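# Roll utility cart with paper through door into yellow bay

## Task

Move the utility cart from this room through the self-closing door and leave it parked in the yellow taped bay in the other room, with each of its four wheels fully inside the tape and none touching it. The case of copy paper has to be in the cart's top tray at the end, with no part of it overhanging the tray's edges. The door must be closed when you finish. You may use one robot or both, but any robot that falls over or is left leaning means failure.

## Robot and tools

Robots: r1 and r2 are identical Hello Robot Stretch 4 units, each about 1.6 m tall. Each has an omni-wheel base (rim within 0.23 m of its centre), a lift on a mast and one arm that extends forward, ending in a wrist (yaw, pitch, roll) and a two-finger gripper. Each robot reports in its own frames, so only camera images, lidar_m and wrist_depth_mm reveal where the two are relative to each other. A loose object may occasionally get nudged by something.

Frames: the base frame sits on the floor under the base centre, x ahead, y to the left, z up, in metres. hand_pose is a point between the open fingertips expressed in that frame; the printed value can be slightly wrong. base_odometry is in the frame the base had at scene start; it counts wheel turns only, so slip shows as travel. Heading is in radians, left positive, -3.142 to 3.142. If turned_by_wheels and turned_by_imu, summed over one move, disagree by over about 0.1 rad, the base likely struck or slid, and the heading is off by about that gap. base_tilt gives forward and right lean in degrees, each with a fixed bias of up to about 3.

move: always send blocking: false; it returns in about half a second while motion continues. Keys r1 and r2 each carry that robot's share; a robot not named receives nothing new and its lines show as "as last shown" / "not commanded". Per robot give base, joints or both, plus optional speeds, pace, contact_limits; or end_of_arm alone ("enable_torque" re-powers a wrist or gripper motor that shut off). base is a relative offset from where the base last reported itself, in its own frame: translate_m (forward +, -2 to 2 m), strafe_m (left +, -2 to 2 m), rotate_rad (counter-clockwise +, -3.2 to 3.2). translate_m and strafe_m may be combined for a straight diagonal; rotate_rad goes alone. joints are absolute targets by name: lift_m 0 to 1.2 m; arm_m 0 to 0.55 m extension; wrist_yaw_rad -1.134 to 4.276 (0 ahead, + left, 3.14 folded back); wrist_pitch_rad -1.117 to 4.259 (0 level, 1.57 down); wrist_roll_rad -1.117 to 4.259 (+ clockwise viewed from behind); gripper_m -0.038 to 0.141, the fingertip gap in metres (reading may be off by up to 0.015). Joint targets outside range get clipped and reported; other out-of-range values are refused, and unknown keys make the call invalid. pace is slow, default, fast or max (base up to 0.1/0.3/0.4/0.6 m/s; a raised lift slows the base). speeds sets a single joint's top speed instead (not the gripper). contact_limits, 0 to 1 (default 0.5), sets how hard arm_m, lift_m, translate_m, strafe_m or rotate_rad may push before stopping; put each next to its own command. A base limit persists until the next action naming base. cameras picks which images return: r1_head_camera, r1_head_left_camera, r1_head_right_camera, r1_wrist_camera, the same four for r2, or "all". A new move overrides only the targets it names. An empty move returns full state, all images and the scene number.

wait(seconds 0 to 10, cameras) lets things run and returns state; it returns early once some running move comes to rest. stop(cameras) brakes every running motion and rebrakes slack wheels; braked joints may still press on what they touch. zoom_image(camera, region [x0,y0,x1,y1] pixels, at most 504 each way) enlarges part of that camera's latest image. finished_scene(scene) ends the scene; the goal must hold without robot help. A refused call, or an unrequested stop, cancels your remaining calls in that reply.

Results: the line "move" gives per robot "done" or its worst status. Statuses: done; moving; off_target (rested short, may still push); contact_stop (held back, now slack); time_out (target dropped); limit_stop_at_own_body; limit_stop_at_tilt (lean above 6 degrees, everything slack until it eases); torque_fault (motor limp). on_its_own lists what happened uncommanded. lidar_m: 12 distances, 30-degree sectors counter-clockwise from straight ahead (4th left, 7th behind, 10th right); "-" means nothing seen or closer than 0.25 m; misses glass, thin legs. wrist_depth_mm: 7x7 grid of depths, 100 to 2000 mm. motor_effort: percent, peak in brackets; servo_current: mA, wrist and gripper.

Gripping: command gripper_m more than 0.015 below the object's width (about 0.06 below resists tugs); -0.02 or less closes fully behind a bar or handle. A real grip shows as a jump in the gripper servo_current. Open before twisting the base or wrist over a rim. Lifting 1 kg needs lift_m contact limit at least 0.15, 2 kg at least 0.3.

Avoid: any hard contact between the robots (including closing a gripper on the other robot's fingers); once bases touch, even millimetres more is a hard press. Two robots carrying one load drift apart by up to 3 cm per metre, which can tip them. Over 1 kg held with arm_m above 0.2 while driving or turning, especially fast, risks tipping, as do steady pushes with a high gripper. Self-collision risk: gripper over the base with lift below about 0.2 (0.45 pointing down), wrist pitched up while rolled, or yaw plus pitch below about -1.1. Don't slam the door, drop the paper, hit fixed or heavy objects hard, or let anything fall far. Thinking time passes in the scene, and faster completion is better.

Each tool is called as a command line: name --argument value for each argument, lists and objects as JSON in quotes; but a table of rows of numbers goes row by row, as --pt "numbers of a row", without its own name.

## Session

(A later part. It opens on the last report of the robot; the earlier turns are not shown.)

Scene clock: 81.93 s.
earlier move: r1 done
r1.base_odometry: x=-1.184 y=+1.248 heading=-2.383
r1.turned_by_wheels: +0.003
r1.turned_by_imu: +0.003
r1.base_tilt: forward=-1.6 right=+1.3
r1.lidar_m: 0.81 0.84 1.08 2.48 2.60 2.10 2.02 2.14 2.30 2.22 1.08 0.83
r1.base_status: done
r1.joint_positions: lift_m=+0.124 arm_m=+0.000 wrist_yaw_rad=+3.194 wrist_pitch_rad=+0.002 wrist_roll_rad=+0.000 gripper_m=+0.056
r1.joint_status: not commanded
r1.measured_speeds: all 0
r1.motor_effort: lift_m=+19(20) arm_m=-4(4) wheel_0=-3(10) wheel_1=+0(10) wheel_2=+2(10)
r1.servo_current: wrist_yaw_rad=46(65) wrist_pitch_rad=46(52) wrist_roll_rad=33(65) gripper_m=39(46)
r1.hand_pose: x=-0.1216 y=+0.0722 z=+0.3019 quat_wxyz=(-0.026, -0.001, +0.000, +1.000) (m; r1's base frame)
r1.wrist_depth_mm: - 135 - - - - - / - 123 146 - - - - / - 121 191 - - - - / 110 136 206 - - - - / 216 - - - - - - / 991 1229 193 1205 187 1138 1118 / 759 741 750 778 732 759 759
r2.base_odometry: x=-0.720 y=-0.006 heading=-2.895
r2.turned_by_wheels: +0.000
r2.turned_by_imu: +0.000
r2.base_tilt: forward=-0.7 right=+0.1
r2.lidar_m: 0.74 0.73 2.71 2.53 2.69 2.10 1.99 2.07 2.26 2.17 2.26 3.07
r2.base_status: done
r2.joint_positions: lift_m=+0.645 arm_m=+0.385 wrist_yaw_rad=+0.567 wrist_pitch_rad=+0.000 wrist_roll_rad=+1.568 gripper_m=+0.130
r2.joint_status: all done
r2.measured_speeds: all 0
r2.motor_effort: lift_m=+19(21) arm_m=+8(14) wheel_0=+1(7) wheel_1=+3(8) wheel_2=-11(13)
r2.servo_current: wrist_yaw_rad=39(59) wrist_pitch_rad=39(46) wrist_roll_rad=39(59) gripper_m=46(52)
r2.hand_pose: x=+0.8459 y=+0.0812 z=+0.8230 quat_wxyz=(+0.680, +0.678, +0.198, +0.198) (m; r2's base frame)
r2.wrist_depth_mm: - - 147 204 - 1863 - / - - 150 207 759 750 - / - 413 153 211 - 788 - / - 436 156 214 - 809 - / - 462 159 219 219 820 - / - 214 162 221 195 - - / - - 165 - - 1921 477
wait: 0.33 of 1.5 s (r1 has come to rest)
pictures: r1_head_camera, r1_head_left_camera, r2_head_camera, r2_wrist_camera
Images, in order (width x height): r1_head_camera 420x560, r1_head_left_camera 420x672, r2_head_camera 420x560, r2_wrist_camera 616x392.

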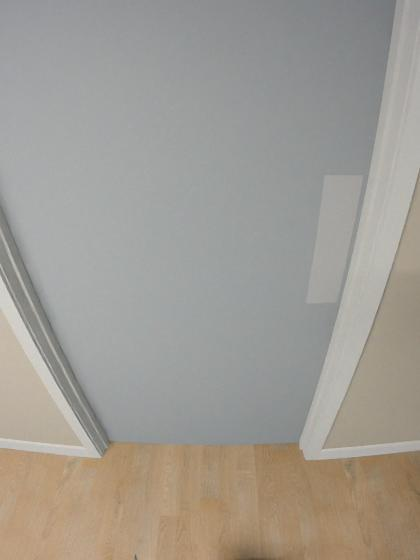

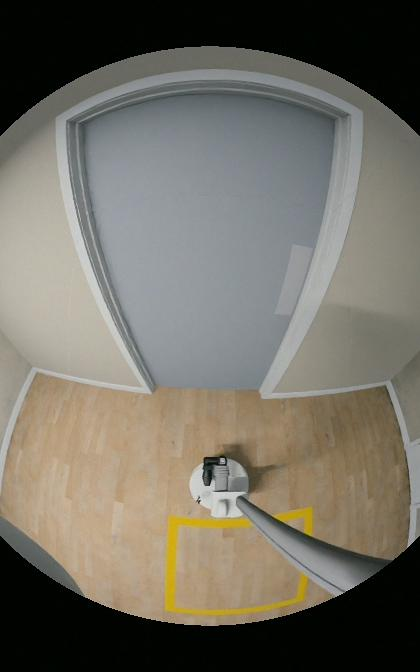

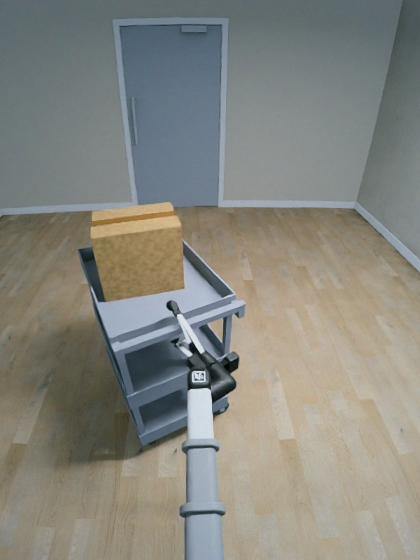

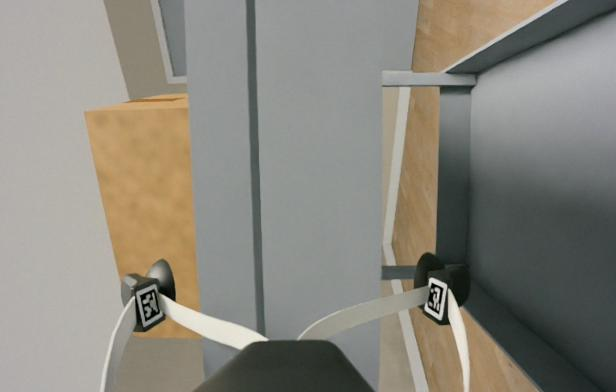

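move --blocking false --r1 '{"base":{"translate_m":0.5,"strafe_m":-0.03}}' --r2 '{"joints":{"gripper_m":-0.02}}'

wait --seconds 2.5

wait --seconds 0.8

move --blocking false --r1 '{"base":{"translate_m":0.8},"pace":"slow","contact_limits":{"translate_m":1.0}}' --r2 '{"base":{"translate_m":-0.13,"strafe_m":0.43},"joints":{"wrist_yaw_rad":0.07},"speeds":{"wrist_yaw_rad":0.11},"pace":"slow","contact_limits":{"translate_m":0.8}}'

wait --seconds 5.5

wait --seconds 3.5 --cameras '["r1_head_left_camera","r1_head_right_camera","r2_head_camera","r2_wrist_camera"]'

Scene clock: 93.57 s.
move: r1 moving; r2 moving
r1.base_odometry: x=-1.208 y=+1.228 heading=-2.383
r1.turned_by_wheels: +0.000
r1.turned_by_imu: +0.000
r1.base_tilt: forward=-1.6 right=+1.3
r1.lidar_m: 0.79 0.84 1.04 2.48 2.58 2.16 2.06 2.14 2.30 2.23 1.02 0.80
r1.base_status: translate_m moving; strafe_m moving
r1.joint_positions: lift_m=+0.124 arm_m=+0.000 wrist_yaw_rad=+3.194 wrist_pitch_rad=+0.002 wrist_roll_rad=+0.000 gripper_m=+0.056
r1.joint_status: not commanded
r1.measured_speeds: translate_m=+0.122 strafe_m=-0.008 rotate_rad=-0.001 lift_m=+0.000 arm_m=+0.000 wrist_yaw_rad=+0.000 wrist_pitch_rad=+0.000 wrist_roll_rad=+0.000
r1.motor_effort: lift_m=+19(20) arm_m=-4(4) wheel_0=+5(8) wheel_1=+7(7) wheel_2=-10(10)
r1.servo_current: wrist_yaw_rad=59(72) wrist_pitch_rad=46(52) wrist_roll_rad=52(59) gripper_m=46(52)
r1.hand_pose: x=-0.1216 y=+0.0722 z=+0.3019 quat_wxyz=(-0.026, -0.001, +0.000, +1.000) (m; r1's base frame)
r1.wrist_depth_mm: - 135 - - - - - / - 122 146 - - - - / - 121 190 - - - - / 110 135 204 - - - - / 216 - - - - - - / 1025 1205 193 1205 187 1138 1098 / 750 750 759 798 741 759 750
r2.base_odometry: x=-0.720 y=-0.006 heading=-2.895
r2.turned_by_wheels: +0.000
r2.turned_by_imu: +0.001
r2.base_tilt: forward=-0.7 right=+0.1
r2.lidar_m: 0.74 0.73 2.70 2.54 2.71 2.09 2.01 2.10 2.26 2.16 2.25 3.10
r2.base_status: not commanded
r2.joint_positions: lift_m=+0.645 arm_m=+0.385 wrist_yaw_rad=+0.567 wrist_pitch_rad=-0.001 wrist_roll_rad=+1.568 gripper_m=+0.117
r2.joint_status: gripper_m moving
r2.measured_speeds: translate_m=+0.000 strafe_m=+0.000 rotate_rad=+0.000 lift_m=+0.000 arm_m=+0.000 wrist_yaw_rad=+0.000 wrist_pitch_rad=-0.003 wrist_roll_rad=+0.000
r2.motor_effort: lift_m=+18(19) arm_m=+8(8) wheel_0=+1(1) wheel_1=+3(3) wheel_2=-11(11)
r2.servo_current: wrist_yaw_rad=52(52) wrist_pitch_rad=39(52) wrist_roll_rad=59(59) gripper_m=98(117)
r2.hand_pose: x=+0.8459 y=+0.0812 z=+0.8234 quat_wxyz=(+0.680, +0.678, +0.197, +0.198) (m; r2's base frame)
r2.wrist_depth_mm: - - 147 202 - 1863 - / - - 149 206 - 741 - / - 413 153 210 - 788 - / - 439 156 214 - 809 - / - 462 158 218 218 820 - / - 492 160 222 195 - - / - - - - - 1756 477
pictures: none

Scene clock: 95.43 s.
earlier move: r1 moving; r2 done
r1.base_odometry: x=-1.544 y=+0.946 heading=-2.383
r1.turned_by_wheels: +0.000
r1.turned_by_imu: +0.000
r1.base_tilt: forward=-1.6 right=+1.3
r1.lidar_m: 0.35 0.38 0.52 1.15 2.62 2.61 2.48 2.64 2.29 1.19 0.44 0.38
r1.base_status: translate_m moving; strafe_m moving
r1.joint_positions: lift_m=+0.124 arm_m=+0.000 wrist_yaw_rad=+3.194 wrist_pitch_rad=+0.002 wrist_roll_rad=+0.000 gripper_m=+0.056
r1.joint_status: not commanded
r1.measured_speeds: translate_m=+0.127 strafe_m=-0.007 rotate_rad=+0.000 lift_m=+0.000 arm_m=+0.000 wrist_yaw_rad=+0.000 wrist_pitch_rad=+0.000 wrist_roll_rad=+0.000
r1.motor_effort: lift_m=+19(20) arm_m=-4(4) wheel_0=+2(10) wheel_1=+3(7) wheel_2=+0(10)
r1.servo_current: wrist_yaw_rad=33(72) wrist_pitch_rad=39(52) wrist_roll_rad=46(65) gripper_m=39(52)
r1.hand_pose: x=-0.1216 y=+0.0722 z=+0.3019 quat_wxyz=(-0.026, -0.001, +0.000, +1.000) (m; r1's base frame)
r1.wrist_depth_mm: - 135 - - - - - / - 123 146 - - - - / - 121 191 - - - - / 110 136 207 - - - - / 216 - - - - - - / 1025 1205 193 1182 187 1160 1098 / 225 759 759 143 732 759 759
r2.base_odometry: x=-0.720 y=-0.006 heading=-2.895
r2.turned_by_wheels: +0.000
r2.turned_by_imu: +0.001
r2.base_tilt: forward=-0.7 right=+0.0
r2.lidar_m: 0.73 0.74 2.67 2.55 2.70 2.10 2.01 2.10 2.25 2.17 2.27 3.08
r2.base_status: not commanded
r2.joint_positions: lift_m=+0.645 arm_m=+0.385 wrist_yaw_rad=+0.567 wrist_pitch_rad=-0.002 wrist_roll_rad=+1.568 gripper_m=-0.018
r2.joint_status: all done
r2.measured_speeds: all 0
r2.motor_effort: lift_m=+17(19) arm_m=+6(8) wheel_0=+1(2) wheel_1=+2(4) wheel_2=-3(11)
r2.servo_current: wrist_yaw_rad=52(59) wrist_pitch_rad=46(52) wrist_roll_rad=46(59) gripper_m=221(462)
r2.hand_pose: x=+0.8460 y=+0.0812 z=+0.8239 quat_wxyz=(+0.680, +0.678, +0.197, +0.199) (m; r2's base frame)
r2.wrist_depth_mm: - - 144 199 - 1808 - / - - 146 204 - 768 - / - 407 148 207 - 798 - / - 436 153 213 - 809 - / - 466 155 216 215 - - / - 477 160 221 176 161 - / - - 163 - - 1708 -
wait: 1.87 of 2.5 s (r2 has come to rest)
pictures: none

Scene clock: 96.23 s.
earlier move: r1 done
r1.base_odometry: x=-1.567 y=+0.926 heading=-2.383
r1.turned_by_wheels: +0.000
r1.turned_by_imu: +0.000
r1.base_tilt: forward=-1.6 right=+1.2
r1.lidar_m: 0.32 0.34 0.49 1.07 2.61 2.65 2.54 2.66 2.29 1.07 0.44 0.35
r1.base_status: done
r1.joint_positions: lift_m=+0.124 arm_m=+0.000 wrist_yaw_rad=+3.194 wrist_pitch_rad=+0.002 wrist_roll_rad=+0.000 gripper_m=+0.056
r1.joint_status: not commanded
r1.measured_speeds: all 0
r1.motor_effort: lift_m=+20(20) arm_m=-4(4) wheel_0=+1(10) wheel_1=+1(7) wheel_2=+1(10)
r1.servo_current: wrist_yaw_rad=26(72) wrist_pitch_rad=52(52) wrist_roll_rad=59(65) gripper_m=46(52)
r1.hand_pose: x=-0.1216 y=+0.0722 z=+0.3019 quat_wxyz=(-0.026, -0.001, +0.000, +1.000) (m; r1's base frame)
r1.wrist_depth_mm: - 135 - - - - - / - 124 146 - - - - / - 121 191 - - - - / 110 136 207 - - - - / 216 - - - - - - / 228 1229 193 1205 187 1138 1138 / 750 759 750 798 778 750 750
r2.base_odometry: x=-0.720 y=-0.006 heading=-2.895
r2.turned_by_wheels: +0.000
r2.turned_by_imu: +0.000
r2.base_tilt: forward=-0.7 right=+0.1
r2.lidar_m: 0.74 0.73 2.68 2.54 2.67 2.10 1.98 2.10 2.27 2.17 2.25 3.09
r2.base_status: not commanded
r2.joint_positions: lift_m=+0.645 arm_m=+0.385 wrist_yaw_rad=+0.567 wrist_pitch_rad=-0.002 wrist_roll_rad=+1.568 gripper_m=-0.018
r2.joint_status: all done
r2.measured_speeds: all 0
r2.motor_effort: lift_m=+17(19) arm_m=+6(8) wheel_0=+1(2) wheel_1=+2(4) wheel_2=-3(11)
r2.servo_current: wrist_yaw_rad=46(59) wrist_pitch_rad=39(52) wrist_roll_rad=46(59) gripper_m=221(462)
r2.hand_pose: x=+0.8460 y=+0.0812 z=+0.8239 quat_wxyz=(+0.680, +0.678, +0.197, +0.199) (m; r2's base frame)
r2.wrist_depth_mm: - - 144 199 - 1808 - / - - 146 203 - 768 - / - 410 149 207 - 788 - / - 430 152 213 - 809 - / - 466 155 216 214 - - / - 477 160 220 176 161 - / - - 162 - - 1708 -
wait: 0.80 s; at rest by 0.77 s
pictures: none

Scene clock: 96.73 s.
move: r1 moving; r2 moving
r1.base_odometry: x=-1.576 y=+0.917 heading=-2.383
r1.turned_by_wheels: +0.000
r1.turned_by_imu: +0.000
r1.base_tilt: forward=-1.6 right=+1.3
r1.lidar_m: 0.31 0.34 0.47 0.99 2.62 2.65 2.54 2.67 2.30 1.01 0.41 0.33
r1.base_status: translate_m moving
r1.joint_positions: lift_m=+0.124 arm_m=+0.000 wrist_yaw_rad=+3.194 wrist_pitch_rad=+0.002 wrist_roll_rad=+0.000 gripper_m=+0.056
r1.joint_status: not commanded
r1.measured_speeds: translate_m=+0.049 strafe_m=-0.001 rotate_rad=+0.002 lift_m=+0.000 arm_m=+0.000 wrist_yaw_rad=+0.000 wrist_pitch_rad=+0.000 wrist_roll_rad=+0.000
r1.motor_effort: lift_m=+20(20) arm_m=-4(4) wheel_0=+6(6) wheel_1=+4(4) wheel_2=-5(7)
r1.servo_current: wrist_yaw_rad=46(59) wrist_pitch_rad=39(46) wrist_roll_rad=26(59) gripper_m=39(46)
r1.contact_limits: translate_m 1
r1.hand_pose: x=-0.1216 y=+0.0722 z=+0.3019 quat_wxyz=(-0.026, -0.001, +0.000, +1.000) (m; r1's base frame)
r1.wrist_depth_mm: - 135 - - - - - / - 123 146 - - - - / - 121 192 - - - - / 110 136 206 - - - - / 216 - - - - - - / 228 1182 193 1182 187 1138 1098 / 750 750 768 788 778 750 750
r2.base_odometry: x=-0.714 y=-0.017 heading=-2.894
r2.turned_by_wheels: +0.000
r2.turned_by_imu: +0.000
r2.base_tilt: forward=-0.6 right=+0.1
r2.lidar_m: 0.71 0.72 2.66 2.51 2.65 2.13 2.00 2.10 2.26 2.18 2.28 3.13
r2.base_status: translate_m moving; strafe_m moving
r2.joint_positions: lift_m=+0.645 arm_m=+0.385 wrist_yaw_rad=+0.525 wrist_pitch_rad=-0.002 wrist_roll_rad=+1.568 gripper_m=-0.018
r2.joint_status: wrist_yaw_rad moving
r2.measured_speeds: translate_m=-0.014 strafe_m=+0.048 rotate_rad=-0.002 lift_m=+0.000 arm_m=+0.000 wrist_yaw_rad=-0.116 wrist_pitch_rad=+0.000 wrist_roll_rad=+0.000
r2.motor_effort: lift_m=+17(17) arm_m=+6(6) wheel_0=-10(11) wheel_1=+7(9) wheel_2=+4(5)
r2.servo_current: wrist_yaw_rad=26(117) wrist_pitch_rad=39(46) wrist_roll_rad=52(52) gripper_m=221(228)
r2.contact_limits: translate_m 0.8
r2.hand_pose: x=+0.8491 y=+0.0690 z=+0.8239 quat_wxyz=(+0.684, +0.682, +0.183, +0.185) (m; r2's base frame)
r2.wrist_depth_mm: - - 149 206 - 1708 - / - - 151 208 - 768 - / - 413 153 211 - 798 - / - 439 155 214 - 809 - / - 459 158 217 - 798 - / - 473 160 221 176 161 - / - - 163 - - 1756 -
pictures: none

Scene clock: 101.97 s.
earlier move: r1 moving; r2 done
r1.base_odometry: x=-1.947 y=+0.566 heading=-2.382
r1.turned_by_wheels: +0.000
r1.turned_by_imu: +0.003
r1.base_tilt: forward=-1.6 right=+1.3
r1.lidar_m: 0.25 - 0.25 0.26 0.65 3.19 3.07 3.17 0.34 0.48 2.29 0.31
r1.base_status: translate_m moving
r1.joint_positions: lift_m=+0.124 arm_m=+0.000 wrist_yaw_rad=+3.205 wrist_pitch_rad=+0.002 wrist_roll_rad=+0.000 gripper_m=+0.056
r1.joint_status: not commanded
r1.measured_speeds: translate_m=+0.099 strafe_m=-0.001 rotate_rad=+0.001 lift_m=+0.000 arm_m=+0.000 wrist_yaw_rad=+0.000 wrist_pitch_rad=+0.000 wrist_roll_rad=+0.000
r1.motor_effort: lift_m=+19(20) arm_m=+8(9) wheel_0=+11(23) wheel_1=+13(17) wheel_2=-14(20)
r1.servo_current: wrist_yaw_rad=65(85) wrist_pitch_rad=46(52) wrist_roll_rad=65(78) gripper_m=46(52)
r1.contact_limits: translate_m 1
r1.hand_pose: x=-0.1229 y=+0.0688 z=+0.3019 quat_wxyz=(-0.032, -0.001, +0.000, +0.999) (m; r1's base frame)
r1.wrist_depth_mm: - - 131 - - - - / - - 131 - - - - / - 115 132 - - - - / - 133 180 - - - - / 198 - - - - - - / 215 1229 191 1205 187 1138 1098 / 213 759 759 798 788 768 788
r2.base_odometry: x=-0.489 y=-0.391 heading=-2.895
r2.turned_by_wheels: +0.000
r2.turned_by_imu: -0.004
r2.base_tilt: forward=-0.7 right=+0.1
r2.lidar_m: 0.79 3.08 2.26 2.12 2.25 1.98 1.88 1.96 2.70 2.59 2.72 0.81
r2.base_status: done
r2.joint_positions: lift_m=+0.645 arm_m=+0.385 wrist_yaw_rad=+0.068 wrist_pitch_rad=-0.002 wrist_roll_rad=+1.569 gripper_m=-0.018
r2.joint_status: all done
r2.measured_speeds: all 0
r2.motor_effort: lift_m=+17(17) arm_m=+6(6) wheel_0=-7(20) wheel_1=+3(9) wheel_2=+2(6)
r2.servo_current: wrist_yaw_rad=52(117) wrist_pitch_rad=46(52) wrist_roll_rad=46(65) gripper_m=176(228)
r2.contact_limits: translate_m 0.8
r2.hand_pose: x=+0.8494 y=-0.0676 z=+0.8239 quat_wxyz=(+0.707, +0.706, +0.023, +0.025) (m; r2's base frame)
r2.wrist_depth_mm: - - 181 221 - 1661 - / - - 179 223 - 788 - / - 427 167 225 - 820 - / - 445 167 226 - 820 - / - 466 170 229 228 788 - / - 477 170 230 175 157 - / - - - - - 1863 -
wait: 5.23 of 5.5 s (r2 has come to rest)
pictures: none

Scene clock: 105.47 s.
earlier move: r1 moving
r1.base_odometry: x=-2.148 y=+0.376 heading=-2.382
r1.turned_by_wheels: +0.000
r1.turned_by_imu: +0.000
r1.base_tilt: forward=-1.6 right=+1.2
r1.lidar_m: 0.26 0.25 - 0.25 0.35 3.47 3.38 0.52 0.54 1.56 2.29 3.15
r1.base_status: translate_m moving
r1.joint_positions: lift_m=+0.124 arm_m=+0.000 wrist_yaw_rad=+3.196 wrist_pitch_rad=+0.002 wrist_roll_rad=+0.000 gripper_m=+0.056
r1.joint_status: not commanded
r1.measured_speeds: all 0
r1.motor_effort: lift_m=+19(20) arm_m=+5(9) wheel_0=+6(23) wheel_1=+12(17) wheel_2=-6(20)
r1.servo_current: wrist_yaw_rad=39(98) wrist_pitch_rad=39(52) wrist_roll_rad=65(78) gripper_m=39(52)
r1.contact_limits: translate_m 1
r1.hand_pose: x=-0.1219 y=+0.0715 z=+0.3019 quat_wxyz=(-0.027, -0.001, +0.000, +1.000) (m; r1's base frame)
r1.wrist_depth_mm: - 133 132 - - - - / - 116 132 - - - - / - 114 138 - - - - / - 134 184 - - - - / 205 - - - - - - / 213 1229 194 1182 187 1138 1118 / 217 768 750 788 798 759 759
r2.base_odometry: x=-0.489 y=-0.391 heading=-2.895
r2.turned_by_wheels: +0.000
r2.turned_by_imu: +0.000
r2.base_tilt: forward=-0.7 right=+0.1
r2.lidar_m: 0.77 3.11 2.27 2.12 2.23 1.98 1.86 1.98 2.69 2.61 2.69 0.82
r2.base_status: done
r2.joint_positions: lift_m=+0.645 arm_m=+0.385 wrist_yaw_rad=+0.068 wrist_pitch_rad=-0.002 wrist_roll_rad=+1.569 gripper_m=-0.018
r2.joint_status: all done
r2.measured_speeds: all 0
r2.motor_effort: lift_m=+17(17) arm_m=+6(6) wheel_0=-7(20) wheel_1=+4(9) wheel_2=+2(6)
r2.servo_current: wrist_yaw_rad=39(117) wrist_pitch_rad=46(52) wrist_roll_rad=52(65) gripper_m=169(228)
r2.contact_limits: translate_m 0.8
r2.hand_pose: x=+0.8494 y=-0.0676 z=+0.8239 quat_wxyz=(+0.707, +0.706, +0.023, +0.025) (m; r2's base frame)
r2.wrist_depth_mm: - - 181 220 - 1708 - / - - 179 223 - 778 - / - 430 166 225 - 809 - / - 449 167 227 - 820 - / - 469 169 229 228 788 - / - 480 170 230 175 157 - / - - - - - 1863 -
wait: 3.50 s; no rest
pictures: r1_head_left_camera, r1_head_right_camera, r2_head_camera, r2_wrist_camera
Images, in order (width x height): r1_head_left_camera 420x672, r1_head_right_camera 420x672, r2_head_camera 420x560, r2_wrist_camera 616x392.

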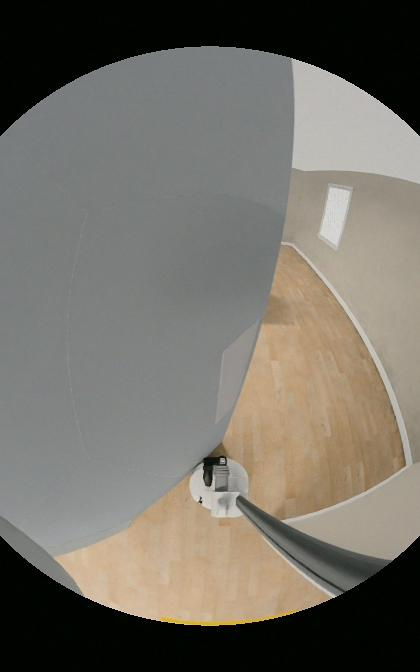

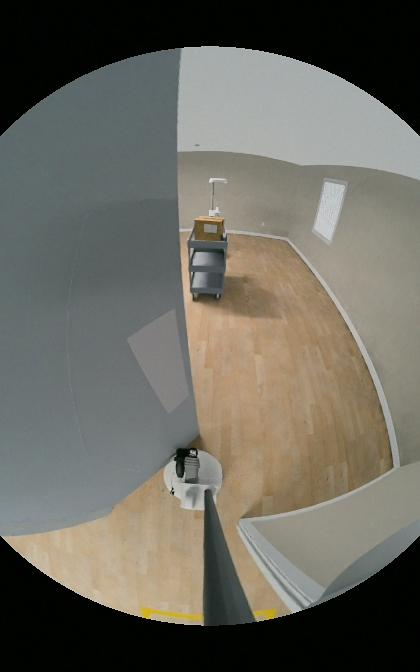

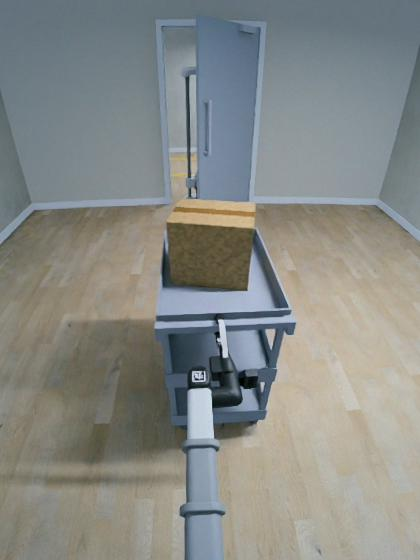

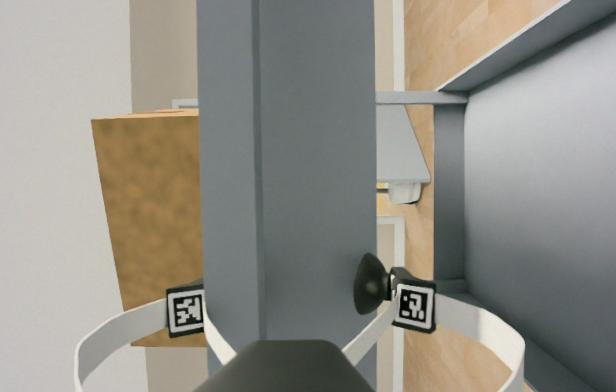

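move --blocking false --r1 '{"base":{"strafe_m":0.36},"pace":"slow","contact_limits":{"strafe_m":1.0}}' --r2 '{"base":{"translate_m":0.4,"strafe_m":0.06},"pace":"slow","contact_limits":{"translate_m":0.5}}'

wait --seconds 4.6

wait --seconds 1 --cameras '["r1_head_left_camera","r1_head_right_camera","r2_head_camera"]'

Scene clock: 116.80 s.
earlier move: r1 done
move: r1 moving; r2 moving
r1.base_odometry: x=-2.138 y=+0.365 heading=-2.383
r1.turned_by_wheels: +0.000
r1.turned_by_imu: +0.000
r1.base_tilt: forward=-1.6 right=+1.3
r1.lidar_m: 0.26 0.25 - 0.25 0.37 3.45 3.37 0.53 0.55 1.55 2.30 3.17
r1.base_status: strafe_m moving
r1.joint_positions: lift_m=+0.124 arm_m=+0.000 wrist_yaw_rad=+3.196 wrist_pitch_rad=+0.002 wrist_roll_rad=+0.000 gripper_m=+0.056
r1.joint_status: not commanded
r1.measured_speeds: translate_m=+0.000 strafe_m=+0.056 rotate_rad=+0.003 lift_m=+0.000 arm_m=+0.000 wrist_yaw_rad=+0.000 wrist_pitch_rad=+0.000 wrist_roll_rad=+0.000
r1.motor_effort: lift_m=+19(20) arm_m=+5(5) wheel_0=-13(17) wheel_1=+15(16) wheel_2=-4(6)
r1.servo_current: wrist_yaw_rad=59(59) wrist_pitch_rad=39(52) wrist_roll_rad=52(52) gripper_m=46(46)
r1.contact_limits: strafe_m 1
r1.hand_pose: x=-0.1219 y=+0.0715 z=+0.3019 quat_wxyz=(-0.027, -0.001, +0.000, +1.000) (m; r1's base frame)
r1.wrist_depth_mm: - 132 133 - - - - / - 116 132 - - - - / - 114 138 - - - - / - 134 185 - - - - / 204 - - - - - - / 219 1229 195 1205 187 1138 1118 / 218 750 750 798 778 750 750
r2.base_odometry: x=-0.500 y=-0.396 heading=-2.895
r2.turned_by_wheels: -0.001
r2.turned_by_imu: +0.000
r2.base_tilt: forward=-0.7 right=+0.1
r2.lidar_m: 0.78 3.07 2.26 2.12 2.23 1.96 1.89 1.96 2.68 2.59 2.68 0.80
r2.base_status: translate_m moving; strafe_m moving
r2.joint_positions: lift_m=+0.645 arm_m=+0.385 wrist_yaw_rad=+0.065 wrist_pitch_rad=-0.002 wrist_roll_rad=+1.569 gripper_m=-0.018
r2.joint_status: not commanded
r2.measured_speeds: translate_m=+0.048 strafe_m=+0.007 rotate_rad=-0.003 lift_m=+0.000 arm_m=+0.000 wrist_yaw_rad=-0.006 wrist_pitch_rad=+0.000 wrist_roll_rad=+0.000
r2.motor_effort: lift_m=+17(17) arm_m=+6(6) wheel_0=+4(9) wheel_1=+7(7) wheel_2=-17(17)
r2.servo_current: wrist_yaw_rad=46(52) wrist_pitch_rad=33(46) wrist_roll_rad=46(52) gripper_m=163(182)
r2.contact_limits: translate_m 0.5
r2.hand_pose: x=+0.8493 y=-0.0684 z=+0.8239 quat_wxyz=(+0.707, +0.706, +0.022, +0.024) (m; r2's base frame)
r2.wrist_depth_mm: - - 162 220 - 1661 - / - - 163 223 - 768 - / - 430 164 224 - - - / - 442 166 225 - - - / - 466 167 228 226 - - / - 473 168 229 176 158 - / - - 496 - - 1808 -
pictures: none

Scene clock: 121.03 s.
earlier move: r1 done; r2 moving
r1.base_odometry: x=-1.900 y=+0.115 heading=-2.383
r1.turned_by_wheels: +0.000
r1.turned_by_imu: +0.001
r1.base_tilt: forward=-1.6 right=+1.3
r1.lidar_m: 0.48 0.25 0.25 - 0.25 0.33 3.37 3.51 0.80 1.59 2.66 1.72
r1.base_status: done
r1.joint_positions: lift_m=+0.124 arm_m=+0.000 wrist_yaw_rad=+3.196 wrist_pitch_rad=+0.002 wrist_roll_rad=+0.000 gripper_m=+0.056
r1.joint_status: not commanded
r1.measured_speeds: all 0
r1.motor_effort: lift_m=+20(20) arm_m=+4(5) wheel_0=-11(22) wheel_1=+6(17) wheel_2=-2(6)
r1.servo_current: wrist_yaw_rad=52(78) wrist_pitch_rad=46(52) wrist_roll_rad=46(72) gripper_m=39(52)
r1.contact_limits: strafe_m 1
r1.hand_pose: x=-0.1219 y=+0.0715 z=+0.3019 quat_wxyz=(-0.027, -0.001, +0.000, +1.000) (m; r1's base frame)
r1.wrist_depth_mm: - 133 133 - - 427 250 / - 116 132 - - 424 254 / - 114 138 - - 442 256 / - 134 185 - - 442 258 / 205 - - - - 449 260 / 220 1229 193 1182 187 394 262 / 218 750 750 788 788 351 262
r2.base_odometry: x=-0.858 y=-0.546 heading=-2.893
r2.turned_by_wheels: +0.002
r2.turned_by_imu: +0.005
r2.base_tilt: forward=-0.7 right=+0.0
r2.lidar_m: 0.76 2.98 2.19 2.07 2.17 2.39 2.26 2.36 2.73 2.65 2.76 0.82
r2.base_status: translate_m moving; strafe_m moving
r2.joint_positions: lift_m=+0.645 arm_m=+0.385 wrist_yaw_rad=+0.072 wrist_pitch_rad=-0.002 wrist_roll_rad=+1.569 gripper_m=-0.018
r2.joint_status: not commanded
r2.measured_speeds: translate_m=+0.031 strafe_m=+0.005 rotate_rad=+0.000 lift_m=+0.000 arm_m=+0.000 wrist_yaw_rad=+0.000 wrist_pitch_rad=+0.000 wrist_roll_rad=+0.000
r2.motor_effort: lift_m=+17(17) arm_m=+6(6) wheel_0=+13(16) wheel_1=+9(11) wheel_2=-3(19)
r2.servo_current: wrist_yaw_rad=39(65) wrist_pitch_rad=33(46) wrist_roll_rad=46(65) gripper_m=156(182)
r2.contact_limits: translate_m 0.5
r2.hand_pose: x=+0.8497 y=-0.0665 z=+0.8239 quat_wxyz=(+0.707, +0.706, +0.025, +0.026) (m; r2's base frame)
r2.wrist_depth_mm: - - 167 226 - 1618 - / - - 168 227 - 788 - / - 433 169 228 - 778 - / - 442 168 227 - 831 - / - 462 169 229 - 820 - / - 473 169 228 178 159 - / - - 169 - - 1708 -
wait: 4.23 of 4.6 s (r1 has come to rest)
pictures: none

Scene clock: 121.63 s.
earlier move: r2 done
r1.base_odometry: x=-1.900 y=+0.115 heading=-2.383
r1.turned_by_wheels: +0.000
r1.turned_by_imu: +0.000
r1.base_tilt: forward=-1.6 right=+1.3
r1.lidar_m: 0.51 0.25 0.25 - 0.25 0.35 3.39 3.46 0.79 1.57 2.67 1.72
r1.base_status: done
r1.joint_positions: lift_m=+0.124 arm_m=+0.000 wrist_yaw_rad=+3.196 wrist_pitch_rad=+0.002 wrist_roll_rad=+0.000 gripper_m=+0.056
r1.joint_status: not commanded
r1.measured_speeds: all 0
r1.motor_effort: lift_m=+19(20) arm_m=+5(5) wheel_0=-11(22) wheel_1=+6(17) wheel_2=-3(6)
r1.servo_current: wrist_yaw_rad=59(78) wrist_pitch_rad=39(52) wrist_roll_rad=46(72) gripper_m=39(52)
r1.contact_limits: strafe_m 1
r1.hand_pose: x=-0.1219 y=+0.0715 z=+0.3019 quat_wxyz=(-0.027, -0.001, +0.000, +1.000) (m; r1's base frame)
r1.wrist_depth_mm: - 133 132 - - 424 250 / - 116 132 - - 430 253 / - 114 138 - - 436 255 / - 134 185 - - 445 259 / 205 - - - - 445 260 / 220 1205 194 1182 187 394 260 / 218 750 759 788 778 349 259
r2.base_odometry: x=-0.862 y=-0.547 heading=-2.893
r2.turned_by_wheels: +0.000
r2.turned_by_imu: +0.000
r2.base_tilt: forward=-0.7 right=+0.1
r2.lidar_m: 0.77 3.01 2.19 2.07 2.17 2.37 2.26 2.36 2.78 2.64 2.80 0.83
r2.base_status: done
r2.joint_positions: lift_m=+0.645 arm_m=+0.385 wrist_yaw_rad=+0.072 wrist_pitch_rad=-0.002 wrist_roll_rad=+1.569 gripper_m=-0.018
r2.joint_status: not commanded
r2.measured_speeds: all 0
r2.motor_effort: lift_m=+16(17) arm_m=+6(6) wheel_0=+11(16) wheel_1=+7(11) wheel_2=-2(19)
r2.servo_current: wrist_yaw_rad=46(65) wrist_pitch_rad=39(46) wrist_roll_rad=39(65) gripper_m=150(182)
r2.contact_limits: translate_m 0.5
r2.hand_pose: x=+0.8497 y=-0.0665 z=+0.8239 quat_wxyz=(+0.707, +0.706, +0.025, +0.026) (m; r2's base frame)
r2.wrist_depth_mm: - - 168 228 - 1618 - / - - 168 227 - 798 - / - 436 168 229 - 788 - / - 442 168 228 - 820 - / - 466 169 228 - 820 - / - 469 169 229 178 158 - / - - 492 - - 1708 -
wait: 0.60 of 1 s (r2 has come to rest)
pictures: r1_head_left_camera, r1_head_right_camera, r2_head_camera
Images, in order (width x height): r1_head_left_camera 420x672, r1_head_right_camera 420x672, r2_head_camera 420x560.

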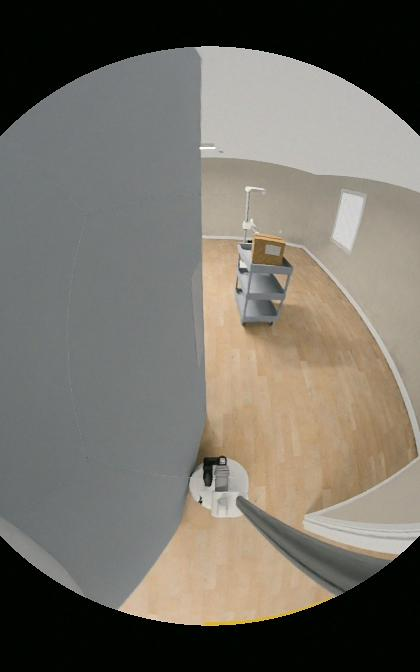

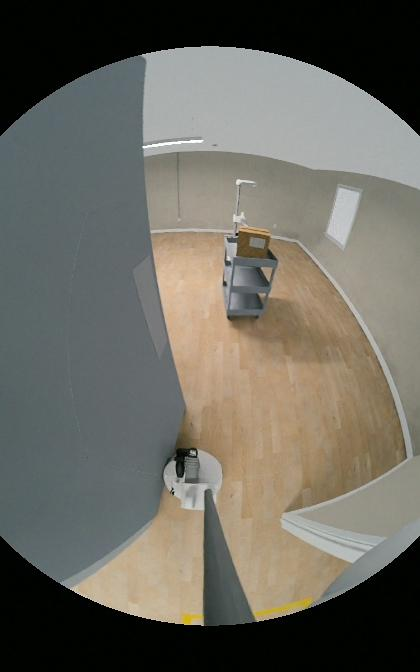

